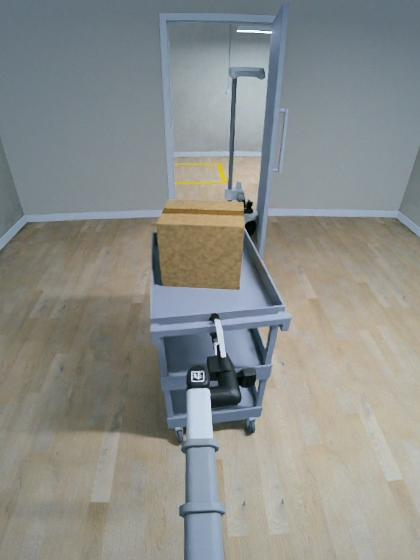

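move --blocking false --r1 '{"base":{"strafe_m":0.22},"pace":"slow","contact_limits":{"strafe_m":1.0}}' --r2 '{"base":{"translate_m":0.25,"strafe_m":0.09},"pace":"slow","contact_limits":{"translate_m":0.5}}'

wait --seconds 2.9

wait --seconds 1

move --blocking false --r1 '{"base":{"translate_m":0.35,"strafe_m":0.03},"pace":"slow","contact_limits":{"translate_m":1.0}}'

wait --seconds 4.5 --cameras '["r1_head_left_camera","r1_head_right_camera","r2_head_camera"]'

Scene clock: 156.57 s.
move: r1 moving; r2 moving
r1.base_odometry: x=-1.890 y=+0.104 heading=-2.384
r1.turned_by_wheels: -0.001
r1.turned_by_imu: -0.001
r1.base_tilt: forward=-1.6 right=+1.3
r1.lidar_m: 0.56 0.25 0.25 - 0.25 0.32 3.36 3.49 0.82 1.57 2.68 1.73
r1.base_status: strafe_m moving
r1.joint_positions: lift_m=+0.124 arm_m=+0.000 wrist_yaw_rad=+3.196 wrist_pitch_rad=+0.002 wrist_roll_rad=+0.000 gripper_m=+0.056
r1.joint_status: not commanded
r1.measured_speeds: translate_m=+0.000 strafe_m=+0.057 rotate_rad=+0.001 lift_m=+0.000 arm_m=+0.000 wrist_yaw_rad=+0.000 wrist_pitch_rad=+0.000 wrist_roll_rad=+0.000
r1.motor_effort: lift_m=+19(20) arm_m=+5(5) wheel_0=-24(24) wheel_1=+13(15) wheel_2=+0(2)
r1.servo_current: wrist_yaw_rad=52(59) wrist_pitch_rad=46(46) wrist_roll_rad=52(72) gripper_m=33(46)
r1.contact_limits: strafe_m 1
r1.hand_pose: x=-0.1219 y=+0.0715 z=+0.3019 quat_wxyz=(-0.027, -0.001, +0.000, +1.000) (m; r1's base frame)
r1.wrist_depth_mm: - 133 132 - - 387 238 / - 116 133 - - 394 241 / - 114 138 - - 404 243 / - 134 184 - - 404 246 / 204 - - - - 407 246 / 220 1182 194 1182 187 407 247 / 218 759 750 798 778 325 247
r2.base_odometry: x=-0.873 y=-0.555 heading=-2.893
r2.turned_by_wheels: +0.001
r2.turned_by_imu: +0.001
r2.base_tilt: forward=-0.7 right=+0.1
r2.lidar_m: 0.76 2.99 2.18 2.05 2.15 2.40 2.28 2.39 2.75 2.65 2.78 0.83
r2.base_status: translate_m moving; strafe_m moving
r2.joint_positions: lift_m=+0.645 arm_m=+0.385 wrist_yaw_rad=+0.072 wrist_pitch_rad=-0.002 wrist_roll_rad=+1.569 gripper_m=-0.018
r2.joint_status: not commanded
r2.measured_speeds: translate_m=+0.049 strafe_m=+0.018 rotate_rad=+0.000 lift_m=+0.000 arm_m=+0.000 wrist_yaw_rad=+0.000 wrist_pitch_rad=+0.000 wrist_roll_rad=+0.000
r2.motor_effort: lift_m=+17(17) arm_m=+6(6) wheel_0=+11(13) wheel_1=+9(11) wheel_2=-10(11)
r2.servo_current: wrist_yaw_rad=52(52) wrist_pitch_rad=39(46) wrist_roll_rad=52(59) gripper_m=156(163)
r2.contact_limits: translate_m 0.5
r2.hand_pose: x=+0.8497 y=-0.0665 z=+0.8239 quat_wxyz=(+0.707, +0.706, +0.025, +0.026) (m; r2's base frame)
r2.wrist_depth_mm: - - 168 227 - 1661 - / - - 169 229 - 768 - / - 436 168 229 - - - / - 449 168 228 - 788 - / - 459 168 229 - 831 - / - 466 168 228 178 159 - / - - 484 - - 1756 -
pictures: none

Scene clock: 159.43 s.
earlier move: r1 done; r2 moving
r1.base_odometry: x=-1.750 y=-0.044 heading=-2.382
r1.turned_by_wheels: +0.001
r1.turned_by_imu: -0.007
r1.base_tilt: forward=-1.6 right=+1.3
r1.lidar_m: 1.63 0.34 0.25 - 0.25 0.25 3.40 3.46 0.92 1.55 2.82 1.45
r1.base_status: done
r1.joint_positions: lift_m=+0.124 arm_m=+0.000 wrist_yaw_rad=+3.196 wrist_pitch_rad=+0.002 wrist_roll_rad=+0.000 gripper_m=+0.056
r1.joint_status: not commanded
r1.measured_speeds: all 0
r1.motor_effort: lift_m=+20(20) arm_m=+4(5) wheel_0=-30(33) wheel_1=+30(35) wheel_2=+7(12)
r1.servo_current: wrist_yaw_rad=59(72) wrist_pitch_rad=46(52) wrist_roll_rad=46(72) gripper_m=39(52)
r1.contact_limits: strafe_m 1
r1.hand_pose: x=-0.1218 y=+0.0715 z=+0.3019 quat_wxyz=(-0.027, -0.001, +0.000, +1.000) (m; r1's base frame)
r1.wrist_depth_mm: - 134 - - 349 232 174 / - 122 134 - 355 224 175 / - 124 158 - 359 237 176 / 109 135 207 - 364 226 177 / 212 - - - 366 229 178 / 1008 1205 194 1182 191 229 179 / 750 759 759 788 343 206 178
r2.base_odometry: x=-1.080 y=-0.694 heading=-2.894
r2.turned_by_wheels: -0.001
r2.turned_by_imu: -0.003
r2.base_tilt: forward=-0.6 right=+0.0
r2.lidar_m: 0.75 2.86 2.09 2.00 2.07 2.66 2.51 2.66 2.87 2.73 2.87 0.84
r2.base_status: translate_m moving; strafe_m moving
r2.joint_positions: lift_m=+0.645 arm_m=+0.385 wrist_yaw_rad=+0.067 wrist_pitch_rad=-0.002 wrist_roll_rad=+1.570 gripper_m=-0.018
r2.joint_status: not commanded
r2.measured_speeds: translate_m=+0.025 strafe_m=+0.009 rotate_rad=+0.002 lift_m=+0.000 arm_m=+0.000 wrist_yaw_rad=+0.000 wrist_pitch_rad=+0.000 wrist_roll_rad=+0.000
r2.motor_effort: lift_m=+17(17) arm_m=+6(6) wheel_0=+0(13) wheel_1=+2(11) wheel_2=-12(15)
r2.servo_current: wrist_yaw_rad=52(72) wrist_pitch_rad=39(52) wrist_roll_rad=46(59) gripper_m=156(169)
r2.contact_limits: translate_m 0.5
r2.hand_pose: x=+0.8494 y=-0.0679 z=+0.8239 quat_wxyz=(+0.707, +0.706, +0.023, +0.025) (m; r2's base frame)
r2.wrist_depth_mm: - - 175 236 - 1661 1138 / - - 175 234 - 1661 - / - - 173 232 - - - / - 442 173 230 - 809 - / - 455 171 229 - 831 - / - 466 170 228 178 158 - / - 480 477 - - 1708 -
wait: 2.87 of 2.9 s (r1 has come to rest)
pictures: none

Scene clock: 159.93 s.
earlier move: r2 done
r1.base_odometry: x=-1.750 y=-0.044 heading=-2.382
r1.turned_by_wheels: +0.000
r1.turned_by_imu: +0.000
r1.base_tilt: forward=-1.6 right=+1.3
r1.lidar_m: 1.62 0.35 0.25 - 0.25 0.25 3.40 3.47 0.93 1.54 2.82 1.44
r1.base_status: done
r1.joint_positions: lift_m=+0.124 arm_m=+0.000 wrist_yaw_rad=+3.196 wrist_pitch_rad=+0.002 wrist_roll_rad=+0.000 gripper_m=+0.056
r1.joint_status: not commanded
r1.measured_speeds: all 0
r1.motor_effort: lift_m=+20(20) arm_m=+4(5) wheel_0=-30(33) wheel_1=+30(35) wheel_2=+7(12)
r1.servo_current: wrist_yaw_rad=46(72) wrist_pitch_rad=39(52) wrist_roll_rad=59(72) gripper_m=46(52)
r1.contact_limits: strafe_m 1
r1.hand_pose: x=-0.1218 y=+0.0715 z=+0.3019 quat_wxyz=(-0.027, -0.001, +0.000, +1.000) (m; r1's base frame)
r1.wrist_depth_mm: - 135 - - 347 232 173 / - 122 134 - 355 224 175 / - 124 157 - 357 237 176 / 109 135 207 - 364 228 177 / 213 - - - 368 229 178 / 991 1205 194 1182 191 229 178 / 750 759 750 798 342 206 179
r2.base_odometry: x=-1.082 y=-0.696 heading=-2.894
r2.turned_by_wheels: +0.000
r2.turned_by_imu: +0.000
r2.base_tilt: forward=-0.7 right=+0.0
r2.lidar_m: 0.75 2.85 2.09 1.99 2.07 2.66 2.50 2.65 2.86 2.73 2.85 0.85
r2.base_status: done
r2.joint_positions: lift_m=+0.645 arm_m=+0.385 wrist_yaw_rad=+0.067 wrist_pitch_rad=-0.002 wrist_roll_rad=+1.570 gripper_m=-0.018
r2.joint_status: not commanded
r2.measured_speeds: all 0
r2.motor_effort: lift_m=+17(17) arm_m=+6(6) wheel_0=-2(13) wheel_1=+3(11) wheel_2=-9(15)
r2.servo_current: wrist_yaw_rad=39(72) wrist_pitch_rad=39(52) wrist_roll_rad=46(59) gripper_m=156(169)
r2.contact_limits: translate_m 0.5
r2.hand_pose: x=+0.8494 y=-0.0679 z=+0.8239 quat_wxyz=(+0.707, +0.706, +0.023, +0.025) (m; r2's base frame)
r2.wrist_depth_mm: - - 176 236 - 1618 1138 / - - 175 235 - 1708 - / - - 174 233 - - - / - 442 172 231 - 831 - / - 459 171 229 - 809 - / - 466 169 228 177 158 - / - 480 473 - - 1708 -
wait: 0.50 of 1 s (r2 has come to rest)
pictures: none

Scene clock: 160.43 s.
move: r1 moving
r1.base_odometry: x=-1.757 y=-0.054 heading=-2.381
r1.turned_by_wheels: +0.001
r1.turned_by_imu: +0.001
r1.base_tilt: forward=-1.6 right=+1.3
r1.lidar_m: 1.63 0.36 0.25 - 0.25 0.25 3.43 3.46 0.94 1.58 2.78 1.46
r1.base_status: translate_m moving; strafe_m moving
r1.joint_positions: lift_m=+0.124 arm_m=+0.000 wrist_yaw_rad=+3.196 wrist_pitch_rad=+0.002 wrist_roll_rad=+0.000 gripper_m=+0.056
r1.joint_status: not commanded
r1.measured_speeds: translate_m=+0.049 strafe_m=+0.008 rotate_rad=-0.004 lift_m=+0.000 arm_m=+0.000 wrist_yaw_rad=+0.000 wrist_pitch_rad=+0.000 wrist_roll_rad=+0.000
r1.motor_effort: lift_m=+20(20) arm_m=+4(4) wheel_0=-4(30) wheel_1=+23(36) wheel_2=-4(7)
r1.servo_current: wrist_yaw_rad=52(65) wrist_pitch_rad=46(52) wrist_roll_rad=13(65) gripper_m=39(46)
r1.contact_limits: translate_m 1
r1.hand_pose: x=-0.1218 y=+0.0715 z=+0.3019 quat_wxyz=(-0.027, -0.001, +0.000, +1.000) (m; r1's base frame)
r1.wrist_depth_mm: - 134 - - 351 233 174 / - 122 134 - 357 224 174 / - 124 158 - 362 237 176 / 108 136 208 - 364 227 178 / 213 - - - 368 229 178 / 1008 1229 194 1182 191 230 179 / 750 750 750 788 343 206 179
r2: as last shown
r2.base_tilt: forward=-0.6 right=+0.1
r2.lidar_m: 0.75 2.89 2.12 1.98 2.05 2.65 2.53 2.64 2.87 2.74 2.84 0.83
r2.motor_effort: lift_m=+17(17) arm_m=+6(6) wheel_0=-2(2) wheel_1=+3(3) wheel_2=-9(9)
r2.servo_current: wrist_yaw_rad=52(59) wrist_pitch_rad=33(46) wrist_roll_rad=52(52) gripper_m=156(163)
r2.contact_limits: translate_m 0.5
r2.wrist_depth_mm: - - 176 236 - 1708 1160 / - - 175 234 - 1708 - / - - 174 233 - - - / - 445 172 230 - 831 - / - 459 171 229 - 820 - / - 462 170 228 177 158 - / - 488 480 - - 1756 -
pictures: none

Scene clock: 164.73 s.
earlier move: r1 done
r1.base_odometry: x=-1.983 y=-0.307 heading=-2.382
r1.turned_by_wheels: +0.000
r1.turned_by_imu: +0.001
r1.base_tilt: forward=-1.6 right=+1.3
r1.lidar_m: 1.61 0.31 0.25 - 0.25 0.26 0.55 1.23 1.13 2.74 2.82 1.12
r1.base_status: done
r1.joint_positions: lift_m=+0.124 arm_m=+0.000 wrist_yaw_rad=+3.196 wrist_pitch_rad=+0.002 wrist_roll_rad=+0.000 gripper_m=+0.056
r1.joint_status: not commanded
r1.measured_speeds: all 0
r1.motor_effort: lift_m=+19(20) arm_m=+3(4) wheel_0=+1(30) wheel_1=+8(36) wheel_2=-1(7)
r1.servo_current: wrist_yaw_rad=52(72) wrist_pitch_rad=39(52) wrist_roll_rad=59(72) gripper_m=39(52)
r1.contact_limits: translate_m 1
r1.hand_pose: x=-0.1218 y=+0.0715 z=+0.3019 quat_wxyz=(-0.027, -0.001, +0.000, +1.000) (m; r1's base frame)
r1.wrist_depth_mm: - 134 - - 384 228 175 / - 121 135 - 392 229 177 / - 124 158 - 397 247 178 / 109 135 208 - 399 235 179 / 213 - - - 366 236 180 / 991 1205 194 1182 191 236 180 / 750 750 750 153 370 210 180
r2.base_odometry: x=-1.082 y=-0.696 heading=-2.894
r2.turned_by_wheels: +0.000
r2.turned_by_imu: +0.001
r2.base_tilt: forward=-0.7 right=+0.1
r2.lidar_m: 0.75 2.86 2.09 1.99 2.05 2.65 2.52 2.62 2.85 2.74 2.84 0.85
r2.base_status: not commanded
r2.joint_positions: lift_m=+0.645 arm_m=+0.385 wrist_yaw_rad=+0.067 wrist_pitch_rad=-0.002 wrist_roll_rad=+1.570 gripper_m=-0.018
r2.joint_status: not commanded
r2.measured_speeds: all 0
r2.motor_effort: lift_m=+17(17) arm_m=+6(6) wheel_0=-1(2) wheel_1=+3(3) wheel_2=-9(9)
r2.servo_current: wrist_yaw_rad=46(65) wrist_pitch_rad=39(46) wrist_roll_rad=39(59) gripper_m=156(163)
r2.contact_limits: translate_m 0.5
r2.hand_pose: x=+0.8494 y=-0.0679 z=+0.8239 quat_wxyz=(+0.707, +0.706, +0.023, +0.025) (m; r2's base frame)
r2.wrist_depth_mm: - - 176 236 1618 1576 1138 / - - 175 235 - 1661 - / - - 174 232 - - - / - 442 172 231 - 820 - / - 459 171 229 - 831 - / - 466 169 229 177 158 - / - 484 477 - - 1756 -
wait: 4.30 of 4.5 s (r1 has come to rest)
pictures: r1_head_left_camera, r1_head_right_camera, r2_head_camera
Images, in order (width x height): r1_head_left_camera 420x672, r1_head_right_camera 420x672, r2_head_camera 420x560.

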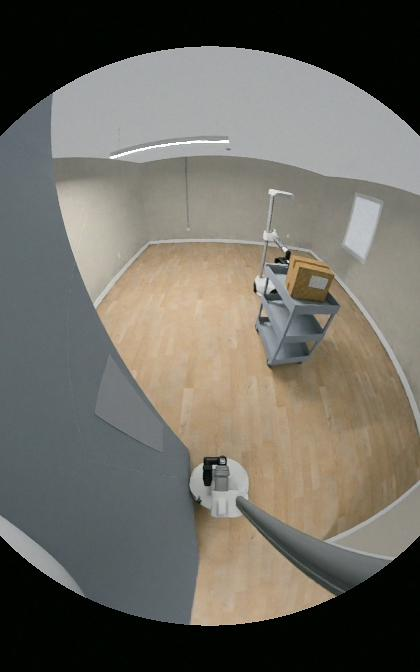

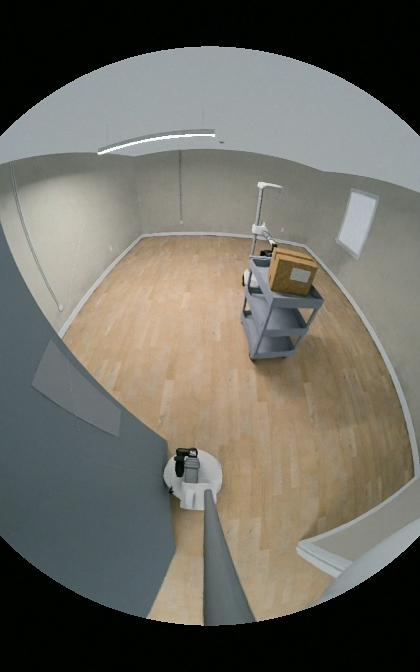

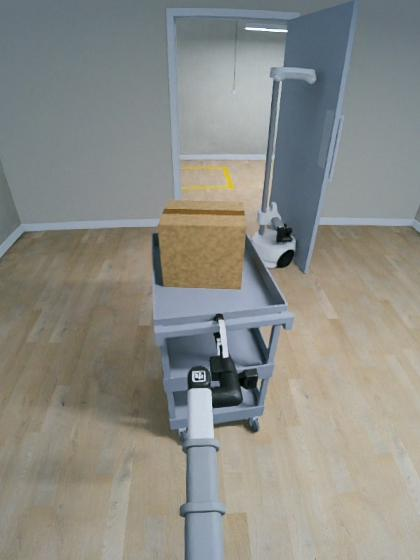

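move --blocking false --r2 '{"base":{"translate_m":0.12,"strafe_m":0.11},"pace":"slow","contact_limits":{"translate_m":0.5}}'

wait --seconds 2.8 --cameras '["r2_head_camera"]'

move --blocking false --r2 '{"base":{"translate_m":0.4},"pace":"slow","contact_limits":{"translate_m":0.5}}'

wait --seconds 5 --cameras '["r2_head_camera"]'

Scene clock: 174.13 s.
move: r2 moving
r1: as last shown
r1.turned_by_imu: +0.000
r1.lidar_m: 1.61 0.34 0.25 - 0.25 0.25 0.53 1.23 1.13 2.74 2.80 1.14
r1.motor_effort: lift_m=+19(20) arm_m=+4(4) wheel_0=+1(1) wheel_1=+8(8) wheel_2=-1(1)
r1.servo_current: wrist_yaw_rad=33(65) wrist_pitch_rad=46(52) wrist_roll_rad=46(59) gripper_m=39(46)
r1.contact_limits: translate_m 1
r1.wrist_depth_mm: - 134 - - 382 228 175 / - 122 134 - 389 230 176 / - 124 157 - 394 245 177 / 109 135 208 - 397 234 179 / 213 - - - 366 236 180 / 1008 1205 194 1182 191 236 180 / 759 750 759 153 373 210 180
r2.base_odometry: x=-1.090 y=-0.707 heading=-2.896
r2.turned_by_wheels: -0.002
r2.turned_by_imu: -0.001
r2.base_tilt: forward=-0.7 right=+0.0
r2.lidar_m: 0.74 2.87 2.08 1.98 2.05 2.67 2.53 2.65 2.88 2.74 2.86 0.84
r2.base_status: translate_m moving; strafe_m moving
r2.joint_positions: lift_m=+0.645 arm_m=+0.385 wrist_yaw_rad=+0.067 wrist_pitch_rad=-0.002 wrist_roll_rad=+1.570 gripper_m=-0.018
r2.joint_status: not commanded
r2.measured_speeds: translate_m=+0.038 strafe_m=+0.034 rotate_rad=+0.002 lift_m=+0.000 arm_m=+0.000 wrist_yaw_rad=-0.005 wrist_pitch_rad=+0.000 wrist_roll_rad=+0.000
r2.motor_effort: lift_m=+17(17) arm_m=+6(6) wheel_0=-12(13) wheel_1=+5(7) wheel_2=-16(17)
r2.servo_current: wrist_yaw_rad=46(52) wrist_pitch_rad=39(46) wrist_roll_rad=39(52) gripper_m=163(163)
r2.contact_limits: translate_m 0.5
r2.hand_pose: x=+0.8493 y=-0.0680 z=+0.8239 quat_wxyz=(+0.707, +0.706, +0.023, +0.024) (m; r2's base frame)
r2.wrist_depth_mm: - - 176 236 1661 1661 1118 / - - 175 235 - 1661 - / - - 174 234 - - - / - 442 173 231 - 788 - / - 459 171 230 - 809 - / - 462 170 228 178 158 - / - 480 473 - - 1756 -
pictures: none

Scene clock: 176.50 s.
earlier move: r2 done
r1.base_odometry: x=-1.983 y=-0.307 heading=-2.382
r1.turned_by_wheels: +0.000
r1.turned_by_imu: +0.000
r1.base_tilt: forward=-1.6 right=+1.3
r1.lidar_m: 2.49 0.30 0.25 - 0.25 0.25 0.55 1.25 1.11 2.71 1.42 1.07
r1.base_status: not commanded
r1.joint_positions: lift_m=+0.124 arm_m=+0.000 wrist_yaw_rad=+3.196 wrist_pitch_rad=+0.002 wrist_roll_rad=+0.000 gripper_m=+0.056
r1.joint_status: not commanded
r1.measured_speeds: all 0
r1.motor_effort: lift_m=+20(20) arm_m=+4(4) wheel_0=+1(2) wheel_1=+8(8) wheel_2=-1(1)
r1.servo_current: wrist_yaw_rad=59(72) wrist_pitch_rad=46(52) wrist_roll_rad=59(65) gripper_m=46(46)
r1.contact_limits: translate_m 1
r1.hand_pose: x=-0.1218 y=+0.0715 z=+0.3019 quat_wxyz=(-0.027, -0.001, +0.000, +1.000) (m; r1's base frame)
r1.wrist_depth_mm: - 134 - - 382 227 175 / - 122 134 - 387 230 176 / - 124 157 - 394 245 177 / 109 135 207 - 399 234 179 / 213 - - - 368 236 181 / 991 1205 193 1182 191 235 180 / 741 750 759 153 370 210 180
r2.base_odometry: x=-1.172 y=-0.831 heading=-2.896
r2.turned_by_wheels: +0.000
r2.turned_by_imu: -0.001
r2.base_tilt: forward=-0.7 right=+0.1
r2.lidar_m: 0.77 2.73 1.97 1.88 1.95 2.69 2.66 2.77 2.92 2.85 2.96 0.83
r2.base_status: done
r2.joint_positions: lift_m=+0.645 arm_m=+0.385 wrist_yaw_rad=+0.065 wrist_pitch_rad=-0.002 wrist_roll_rad=+1.570 gripper_m=-0.018
r2.joint_status: not commanded
r2.measured_speeds: all 0
r2.motor_effort: lift_m=+17(17) arm_m=+6(6) wheel_0=-10(15) wheel_1=+0(7) wheel_2=-10(17)
r2.servo_current: wrist_yaw_rad=46(65) wrist_pitch_rad=46(46) wrist_roll_rad=52(65) gripper_m=150(163)
r2.contact_limits: translate_m 0.5
r2.hand_pose: x=+0.8492 y=-0.0685 z=+0.8239 quat_wxyz=(+0.707, +0.706, +0.022, +0.024) (m; r2's base frame)
r2.wrist_depth_mm: - - 164 222 1576 1576 - / - - 165 224 - 768 - / - 430 166 225 - 809 - / - 442 167 226 - 809 - / - 466 169 229 228 831 - / - 473 169 229 178 158 - / - - - - - 1708 -
wait: 2.37 of 2.8 s (r2 has come to rest)
pictures: r2_head_camera
Images, in order (width x height): r2_head_camera 420x560.

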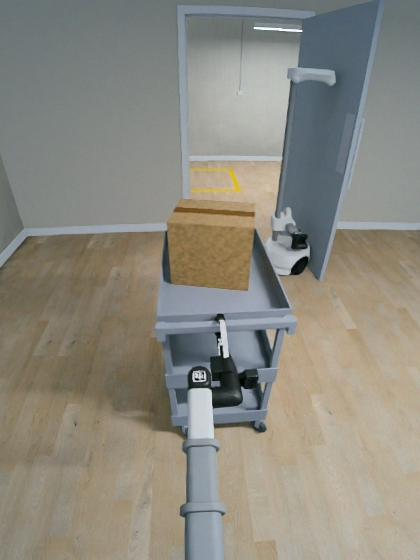

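Scene clock: 177.00 s.
move: r2 moving
r1: as last shown
r1.base_tilt: forward=-1.6 right=+1.2
r1.lidar_m: 2.52 0.32 0.25 - 0.25 0.25 0.55 1.25 1.12 2.74 1.30 1.06
r1.motor_effort: lift_m=+19(19) arm_m=+4(4) wheel_0=+1(1) wheel_1=+8(8) wheel_2=-1(1)
r1.servo_current: wrist_yaw_rad=39(65) wrist_pitch_rad=39(52) wrist_roll_rad=46(59) gripper_m=46(46)
r1.contact_limits: translate_m 1
r1.wrist_depth_mm: - 134 - - 384 228 175 / - 122 134 - 389 229 177 / - 124 157 - 394 246 178 / 108 135 207 - 397 234 179 / 213 - - - 364 235 180 / 1008 1205 194 1205 191 236 179 / 750 750 759 153 370 211 180
r2.base_odometry: x=-1.184 y=-0.834 heading=-2.895
r2.turned_by_wheels: +0.000
r2.turned_by_imu: +0.000
r2.base_tilt: forward=-0.7 right=+0.1
r2.lidar_m: 0.76 2.76 1.95 1.89 1.95 2.68 2.67 2.79 2.98 2.84 2.96 0.83
r2.base_status: translate_m moving
r2.joint_positions: lift_m=+0.645 arm_m=+0.385 wrist_yaw_rad=+0.065 wrist_pitch_rad=-0.002 wrist_roll_rad=+1.570 gripper_m=-0.018
r2.joint_status: not commanded
r2.measured_speeds: translate_m=+0.049 strafe_m=+0.000 rotate_rad=+0.004 lift_m=+0.000 arm_m=+0.000 wrist_yaw_rad=+0.000 wrist_pitch_rad=+0.000 wrist_roll_rad=+0.000
r2.motor_effort: lift_m=+17(17) arm_m=+5(6) wheel_0=+2(7) wheel_1=+7(8) wheel_2=-12(17)
r2.servo_current: wrist_yaw_rad=46(59) wrist_pitch_rad=39(46) wrist_roll_rad=52(65) gripper_m=150(163)
r2.contact_limits: translate_m 0.5
r2.hand_pose: x=+0.8492 y=-0.0685 z=+0.8239 quat_wxyz=(+0.707, +0.707, +0.022, +0.024) (m; r2's base frame)
r2.wrist_depth_mm: - - 163 220 1576 1576 - / - - 178 223 - 768 - / - 424 164 223 - 809 - / - 445 166 225 - 820 - / - 466 168 227 - - - / - 477 168 229 176 159 - / - - 496 - - 1708 -
pictures: none

Scene clock: 181.77 s.
earlier move: r2 done
r1.base_odometry: x=-1.983 y=-0.307 heading=-2.382
r1.turned_by_wheels: +0.000
r1.turned_by_imu: +0.000
r1.base_tilt: forward=-1.6 right=+1.2
r1.lidar_m: 5.04 0.33 0.25 - 0.25 0.26 0.55 1.23 1.14 2.72 0.85 0.90
r1.base_status: not commanded
r1.joint_positions: lift_m=+0.124 arm_m=+0.000 wrist_yaw_rad=+3.196 wrist_pitch_rad=+0.002 wrist_roll_rad=+0.000 gripper_m=+0.056
r1.joint_status: not commanded
r1.measured_speeds: all 0
r1.motor_effort: lift_m=+20(20) arm_m=+4(4) wheel_0=+1(2) wheel_1=+8(8) wheel_2=-1(1)
r1.servo_current: wrist_yaw_rad=65(72) wrist_pitch_rad=33(52) wrist_roll_rad=26(72) gripper_m=46(52)
r1.contact_limits: translate_m 1
r1.hand_pose: x=-0.1218 y=+0.0715 z=+0.3019 quat_wxyz=(-0.027, -0.001, +0.000, +1.000) (m; r1's base frame)
r1.wrist_depth_mm: - 135 - - 379 228 175 / - 122 134 - 392 230 177 / - 124 157 - 397 246 177 / 109 135 208 - 397 235 180 / 213 - - - 364 235 180 / 1008 1229 193 1182 191 236 180 / 750 759 750 153 370 211 180
r2.base_odometry: x=-1.559 y=-0.929 heading=-2.894
r2.turned_by_wheels: +0.001
r2.turned_by_imu: +0.006
r2.base_tilt: forward=-0.7 right=+0.0
r2.lidar_m: 0.74 2.74 1.97 1.89 1.99 2.70 3.07 3.15 2.95 2.83 2.98 0.85
r2.base_status: done
r2.joint_positions: lift_m=+0.645 arm_m=+0.385 wrist_yaw_rad=+0.075 wrist_pitch_rad=-0.002 wrist_roll_rad=+1.570 gripper_m=-0.018
r2.joint_status: not commanded
r2.measured_speeds: all 0
r2.motor_effort: lift_m=+17(17) arm_m=+6(7) wheel_0=+12(18) wheel_1=+9(11) wheel_2=-2(17)
r2.servo_current: wrist_yaw_rad=52(65) wrist_pitch_rad=46(52) wrist_roll_rad=52(65) gripper_m=156(169)
r2.contact_limits: translate_m 0.5
r2.hand_pose: x=+0.8499 y=-0.0656 z=+0.8239 quat_wxyz=(+0.707, +0.706, +0.026, +0.027) (m; r2's base frame)
r2.wrist_depth_mm: - - 186 246 - 1661 1229 / - - 182 242 - 1661 - / - - 178 238 - 788 - / - 449 176 236 - 788 - / - 455 173 231 - 798 - / - 459 171 227 198 160 - / - 473 462 - - 147 -
wait: 4.77 of 5 s (r2 has come to rest)
pictures: r2_head_camera
Images, in order (width x height): r2_head_camera 420x560.

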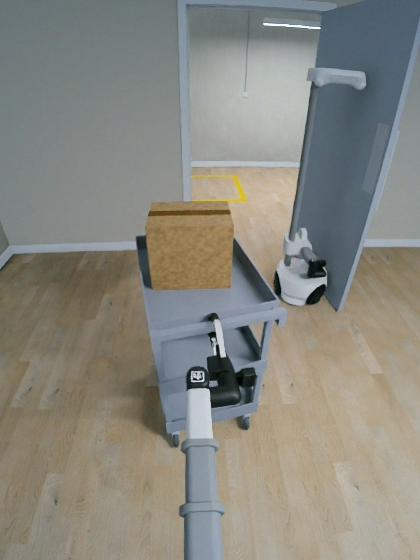

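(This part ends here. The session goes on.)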